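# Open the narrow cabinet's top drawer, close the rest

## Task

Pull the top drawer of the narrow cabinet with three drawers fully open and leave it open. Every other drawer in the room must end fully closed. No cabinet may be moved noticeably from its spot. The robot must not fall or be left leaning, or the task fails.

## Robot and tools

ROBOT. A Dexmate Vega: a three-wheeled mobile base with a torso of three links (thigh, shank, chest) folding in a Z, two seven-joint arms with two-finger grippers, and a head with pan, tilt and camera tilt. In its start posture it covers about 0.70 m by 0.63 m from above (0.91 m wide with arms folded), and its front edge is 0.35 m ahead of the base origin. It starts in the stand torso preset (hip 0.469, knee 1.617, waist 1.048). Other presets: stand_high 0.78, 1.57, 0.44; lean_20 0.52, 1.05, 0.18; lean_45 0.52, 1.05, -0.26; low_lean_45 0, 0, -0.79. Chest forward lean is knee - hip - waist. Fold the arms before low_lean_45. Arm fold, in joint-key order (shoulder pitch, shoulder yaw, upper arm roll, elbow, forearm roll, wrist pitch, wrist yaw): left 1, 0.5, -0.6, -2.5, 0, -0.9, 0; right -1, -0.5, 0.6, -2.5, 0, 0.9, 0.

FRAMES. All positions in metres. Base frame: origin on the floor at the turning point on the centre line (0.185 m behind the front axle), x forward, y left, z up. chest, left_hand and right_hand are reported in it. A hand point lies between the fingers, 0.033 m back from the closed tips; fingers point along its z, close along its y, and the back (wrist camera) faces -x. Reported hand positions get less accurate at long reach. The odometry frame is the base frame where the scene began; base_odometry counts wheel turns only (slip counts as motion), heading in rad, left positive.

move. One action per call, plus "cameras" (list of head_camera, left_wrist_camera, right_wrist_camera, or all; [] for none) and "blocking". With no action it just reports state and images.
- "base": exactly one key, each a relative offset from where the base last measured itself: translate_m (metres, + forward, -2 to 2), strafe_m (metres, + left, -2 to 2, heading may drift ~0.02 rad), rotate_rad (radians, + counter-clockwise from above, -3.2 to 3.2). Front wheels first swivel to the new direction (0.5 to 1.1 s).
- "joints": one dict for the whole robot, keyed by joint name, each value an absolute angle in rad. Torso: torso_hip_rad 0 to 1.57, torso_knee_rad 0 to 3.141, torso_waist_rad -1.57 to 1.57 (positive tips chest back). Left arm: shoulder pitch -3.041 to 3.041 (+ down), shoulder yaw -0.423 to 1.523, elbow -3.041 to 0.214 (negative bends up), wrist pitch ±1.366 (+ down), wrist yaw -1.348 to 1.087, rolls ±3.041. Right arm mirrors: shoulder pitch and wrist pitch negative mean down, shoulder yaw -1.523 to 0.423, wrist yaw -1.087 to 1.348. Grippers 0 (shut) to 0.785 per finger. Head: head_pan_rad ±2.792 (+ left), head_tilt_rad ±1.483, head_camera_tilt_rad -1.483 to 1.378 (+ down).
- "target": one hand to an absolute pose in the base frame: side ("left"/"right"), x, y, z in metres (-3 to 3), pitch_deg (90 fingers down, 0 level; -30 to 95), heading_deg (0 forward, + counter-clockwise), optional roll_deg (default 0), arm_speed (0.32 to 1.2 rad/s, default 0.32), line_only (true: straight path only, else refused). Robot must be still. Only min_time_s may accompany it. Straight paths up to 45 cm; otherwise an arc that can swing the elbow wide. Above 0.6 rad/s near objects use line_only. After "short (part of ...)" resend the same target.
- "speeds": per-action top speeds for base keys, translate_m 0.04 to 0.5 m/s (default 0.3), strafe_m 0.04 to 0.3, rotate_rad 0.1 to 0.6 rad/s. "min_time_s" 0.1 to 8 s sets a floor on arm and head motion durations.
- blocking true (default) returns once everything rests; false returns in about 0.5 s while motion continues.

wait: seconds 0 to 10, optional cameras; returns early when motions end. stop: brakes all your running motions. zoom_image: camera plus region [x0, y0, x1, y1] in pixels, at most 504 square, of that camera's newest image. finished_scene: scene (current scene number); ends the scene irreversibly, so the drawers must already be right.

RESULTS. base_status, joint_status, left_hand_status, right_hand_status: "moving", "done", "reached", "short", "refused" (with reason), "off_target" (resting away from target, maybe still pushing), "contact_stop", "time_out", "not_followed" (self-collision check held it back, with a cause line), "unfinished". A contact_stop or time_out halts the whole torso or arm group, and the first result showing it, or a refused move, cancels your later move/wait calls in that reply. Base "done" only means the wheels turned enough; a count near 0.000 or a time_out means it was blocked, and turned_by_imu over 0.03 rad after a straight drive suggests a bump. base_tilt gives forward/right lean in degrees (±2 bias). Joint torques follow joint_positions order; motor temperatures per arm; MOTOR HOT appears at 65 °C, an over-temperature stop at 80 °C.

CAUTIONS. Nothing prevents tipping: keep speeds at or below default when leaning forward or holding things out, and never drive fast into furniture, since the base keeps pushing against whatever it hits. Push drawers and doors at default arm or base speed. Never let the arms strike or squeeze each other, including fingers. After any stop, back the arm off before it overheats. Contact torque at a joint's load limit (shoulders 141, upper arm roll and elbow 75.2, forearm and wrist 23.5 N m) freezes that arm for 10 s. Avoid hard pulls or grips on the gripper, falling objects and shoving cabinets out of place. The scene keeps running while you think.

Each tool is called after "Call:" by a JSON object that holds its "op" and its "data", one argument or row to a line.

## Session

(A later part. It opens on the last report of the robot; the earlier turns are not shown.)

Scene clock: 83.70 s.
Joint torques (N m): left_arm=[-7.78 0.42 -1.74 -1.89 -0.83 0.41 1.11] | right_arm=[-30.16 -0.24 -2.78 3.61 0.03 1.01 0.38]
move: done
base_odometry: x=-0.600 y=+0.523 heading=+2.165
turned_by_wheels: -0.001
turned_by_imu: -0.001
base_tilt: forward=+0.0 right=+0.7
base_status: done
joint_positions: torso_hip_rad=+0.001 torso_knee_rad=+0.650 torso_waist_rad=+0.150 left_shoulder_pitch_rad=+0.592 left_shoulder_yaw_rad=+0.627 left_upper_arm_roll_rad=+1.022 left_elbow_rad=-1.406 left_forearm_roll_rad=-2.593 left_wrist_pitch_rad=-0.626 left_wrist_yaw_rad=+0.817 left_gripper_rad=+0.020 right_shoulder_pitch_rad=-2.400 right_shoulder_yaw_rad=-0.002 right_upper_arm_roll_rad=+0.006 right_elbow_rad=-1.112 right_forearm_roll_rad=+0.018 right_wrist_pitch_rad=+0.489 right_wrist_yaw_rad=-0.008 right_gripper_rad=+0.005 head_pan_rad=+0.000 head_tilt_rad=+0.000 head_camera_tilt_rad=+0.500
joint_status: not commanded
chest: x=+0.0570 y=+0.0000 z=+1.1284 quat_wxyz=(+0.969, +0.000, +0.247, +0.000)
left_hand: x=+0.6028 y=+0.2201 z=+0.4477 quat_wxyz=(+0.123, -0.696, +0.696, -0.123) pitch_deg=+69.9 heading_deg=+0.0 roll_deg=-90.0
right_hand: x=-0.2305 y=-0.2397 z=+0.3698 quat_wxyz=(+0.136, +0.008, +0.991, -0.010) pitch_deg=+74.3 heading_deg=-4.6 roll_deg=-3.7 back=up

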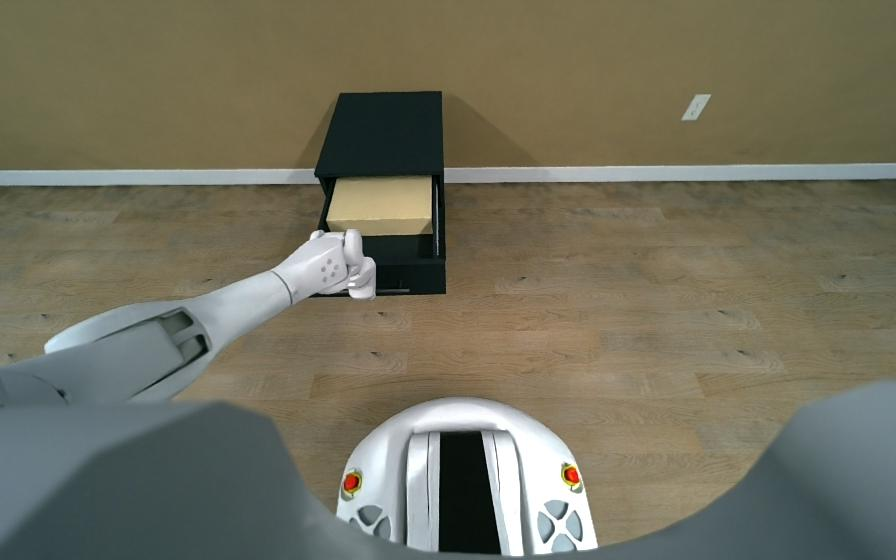

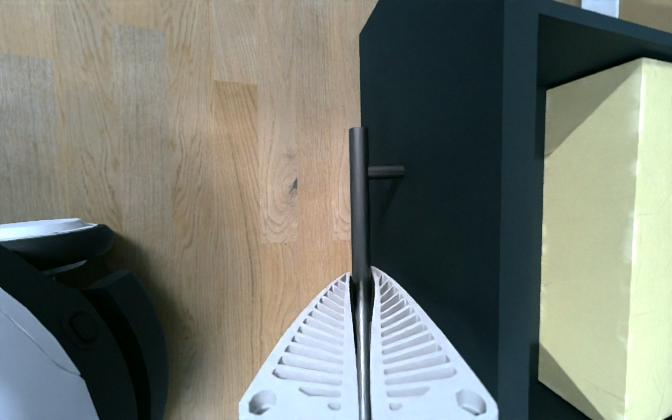

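Call:
{"op": "move", "data": {
  "joints": {"left_gripper_rad": 0.1}
}}

Call:
{"op": "move", "data": {
  "target": {"side": "left", "x": 0.602, "y": 0.22, "z": 0.54, "pitch_deg": 70, "heading_deg": 0, "roll_deg": 90},
  "cameras": ["head_camera", "left_wrist_camera"]
}}

Call:
{"op": "finished_scene", "data": {
  "scene": 1
}}

Scene clock: 84.57 s.
Joint torques (N m): left_arm=[-16.43 0.55 -6.22 -3.3 0.92 0.34 -0.15] | right_arm=[-30.08 -0.26 -2.76 3.63 0 0.99 0.38]
move: done
base_odometry: x=-0.600 y=+0.523 heading=+2.165
turned_by_wheels: +0.000
turned_by_imu: +0.000
base_tilt: forward=+0.0 right=+0.8
base_status: not commanded
joint_positions: torso_hip_rad=+0.001 torso_knee_rad=+0.650 torso_waist_rad=+0.150 left_shoulder_pitch_rad=+0.592 left_shoulder_yaw_rad=+0.627 left_upper_arm_roll_rad=+1.022 left_elbow_rad=-1.406 left_forearm_roll_rad=-2.593 left_wrist_pitch_rad=-0.626 left_wrist_yaw_rad=+0.817 left_gripper_rad=+0.100 right_shoulder_pitch_rad=-2.400 right_shoulder_yaw_rad=-0.002 right_upper_arm_roll_rad=+0.006 right_elbow_rad=-1.112 right_forearm_roll_rad=+0.018 right_wrist_pitch_rad=+0.489 right_wrist_yaw_rad=-0.008 right_gripper_rad=+0.005 head_pan_rad=+0.000 head_tilt_rad=+0.000 head_camera_tilt_rad=+0.500
joint_status: all done
chest: x=+0.0570 y=+0.0000 z=+1.1284 quat_wxyz=(+0.969, +0.000, +0.247, +0.000)
left_hand: x=+0.6022 y=+0.2201 z=+0.4472 quat_wxyz=(+0.123, -0.696, +0.696, -0.123) pitch_deg=+70.0 heading_deg=+0.0 roll_deg=-90.0
right_hand: x=-0.2305 y=-0.2397 z=+0.3698 quat_wxyz=(+0.136, +0.008, +0.991, -0.010) pitch_deg=+74.3 heading_deg=-4.6 roll_deg=-3.7 back=up
pictures: none

Scene clock: 87.20 s.
Joint torques (N m): left_arm=[-26.95 5.08 -13.56 -4.2 1.63 -0.13 -0.2] | right_arm=[-30.02 -0.13 -2.69 3.73 0.06 1.1 0.38]
Motor temperatures (°C): left_arm=[32 31 31 26 40 35 41] | right_arm=[32 27 33 33 36 37 33]
move: done
base_odometry: x=-0.600 y=+0.523 heading=+2.165
turned_by_wheels: +0.000
turned_by_imu: +0.000
base_tilt: forward=+0.0 right=+0.7
base_status: not commanded
joint_positions: torso_hip_rad=+0.001 torso_knee_rad=+0.650 torso_waist_rad=+0.150 left_shoulder_pitch_rad=+0.551 left_shoulder_yaw_rad=+0.775 left_upper_arm_roll_rad=+0.994 left_elbow_rad=-1.738 left_forearm_roll_rad=-2.558 left_wrist_pitch_rad=-0.786 left_wrist_yaw_rad=+1.036 left_gripper_rad=+0.100 right_shoulder_pitch_rad=-2.400 right_shoulder_yaw_rad=-0.002 right_upper_arm_roll_rad=+0.006 right_elbow_rad=-1.112 right_forearm_roll_rad=+0.018 right_wrist_pitch_rad=+0.489 right_wrist_yaw_rad=-0.008 right_gripper_rad=+0.005 head_pan_rad=+0.000 head_tilt_rad=+0.000 head_camera_tilt_rad=+0.500
joint_status: not commanded
chest: x=+0.0570 y=+0.0000 z=+1.1284 quat_wxyz=(+0.969, +0.000, +0.247, +0.000)
left_hand: x=+0.6018 y=+0.2199 z=+0.5386 quat_wxyz=(+0.123, -0.696, +0.696, -0.123) pitch_deg=+70.0 heading_deg=+0.0 roll_deg=+90.0
left_hand_status: reached (straight line, planned for 1.4 s): 1 mm and 0.0 deg off.
right_hand: x=-0.2305 y=-0.2397 z=+0.3698 quat_wxyz=(+0.136, +0.008, +0.991, -0.010) pitch_deg=+74.3 heading_deg=-4.6 roll_deg=-3.7 back=up

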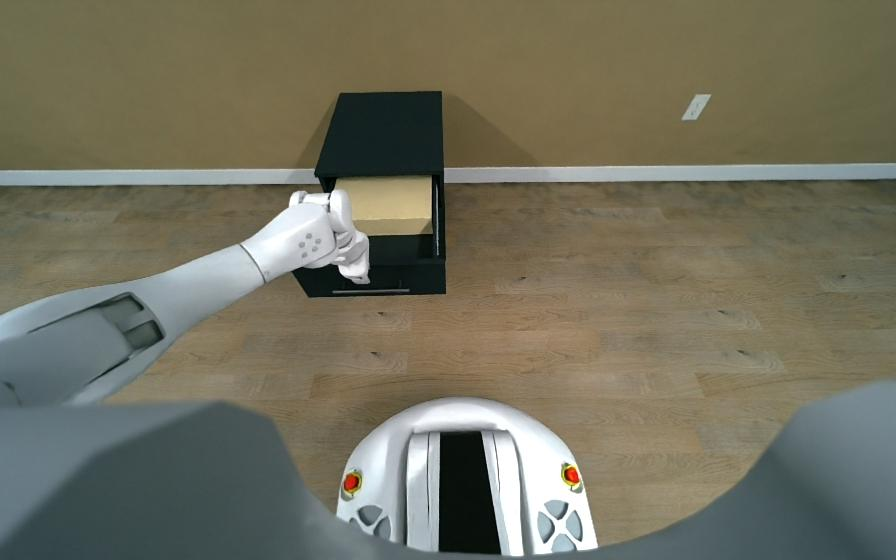

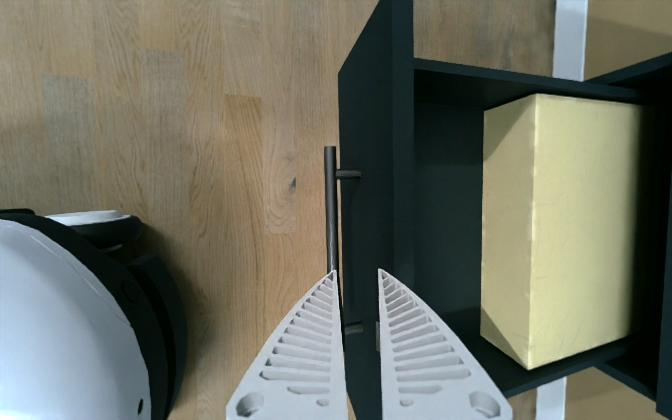

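The scene is finished: the task was done.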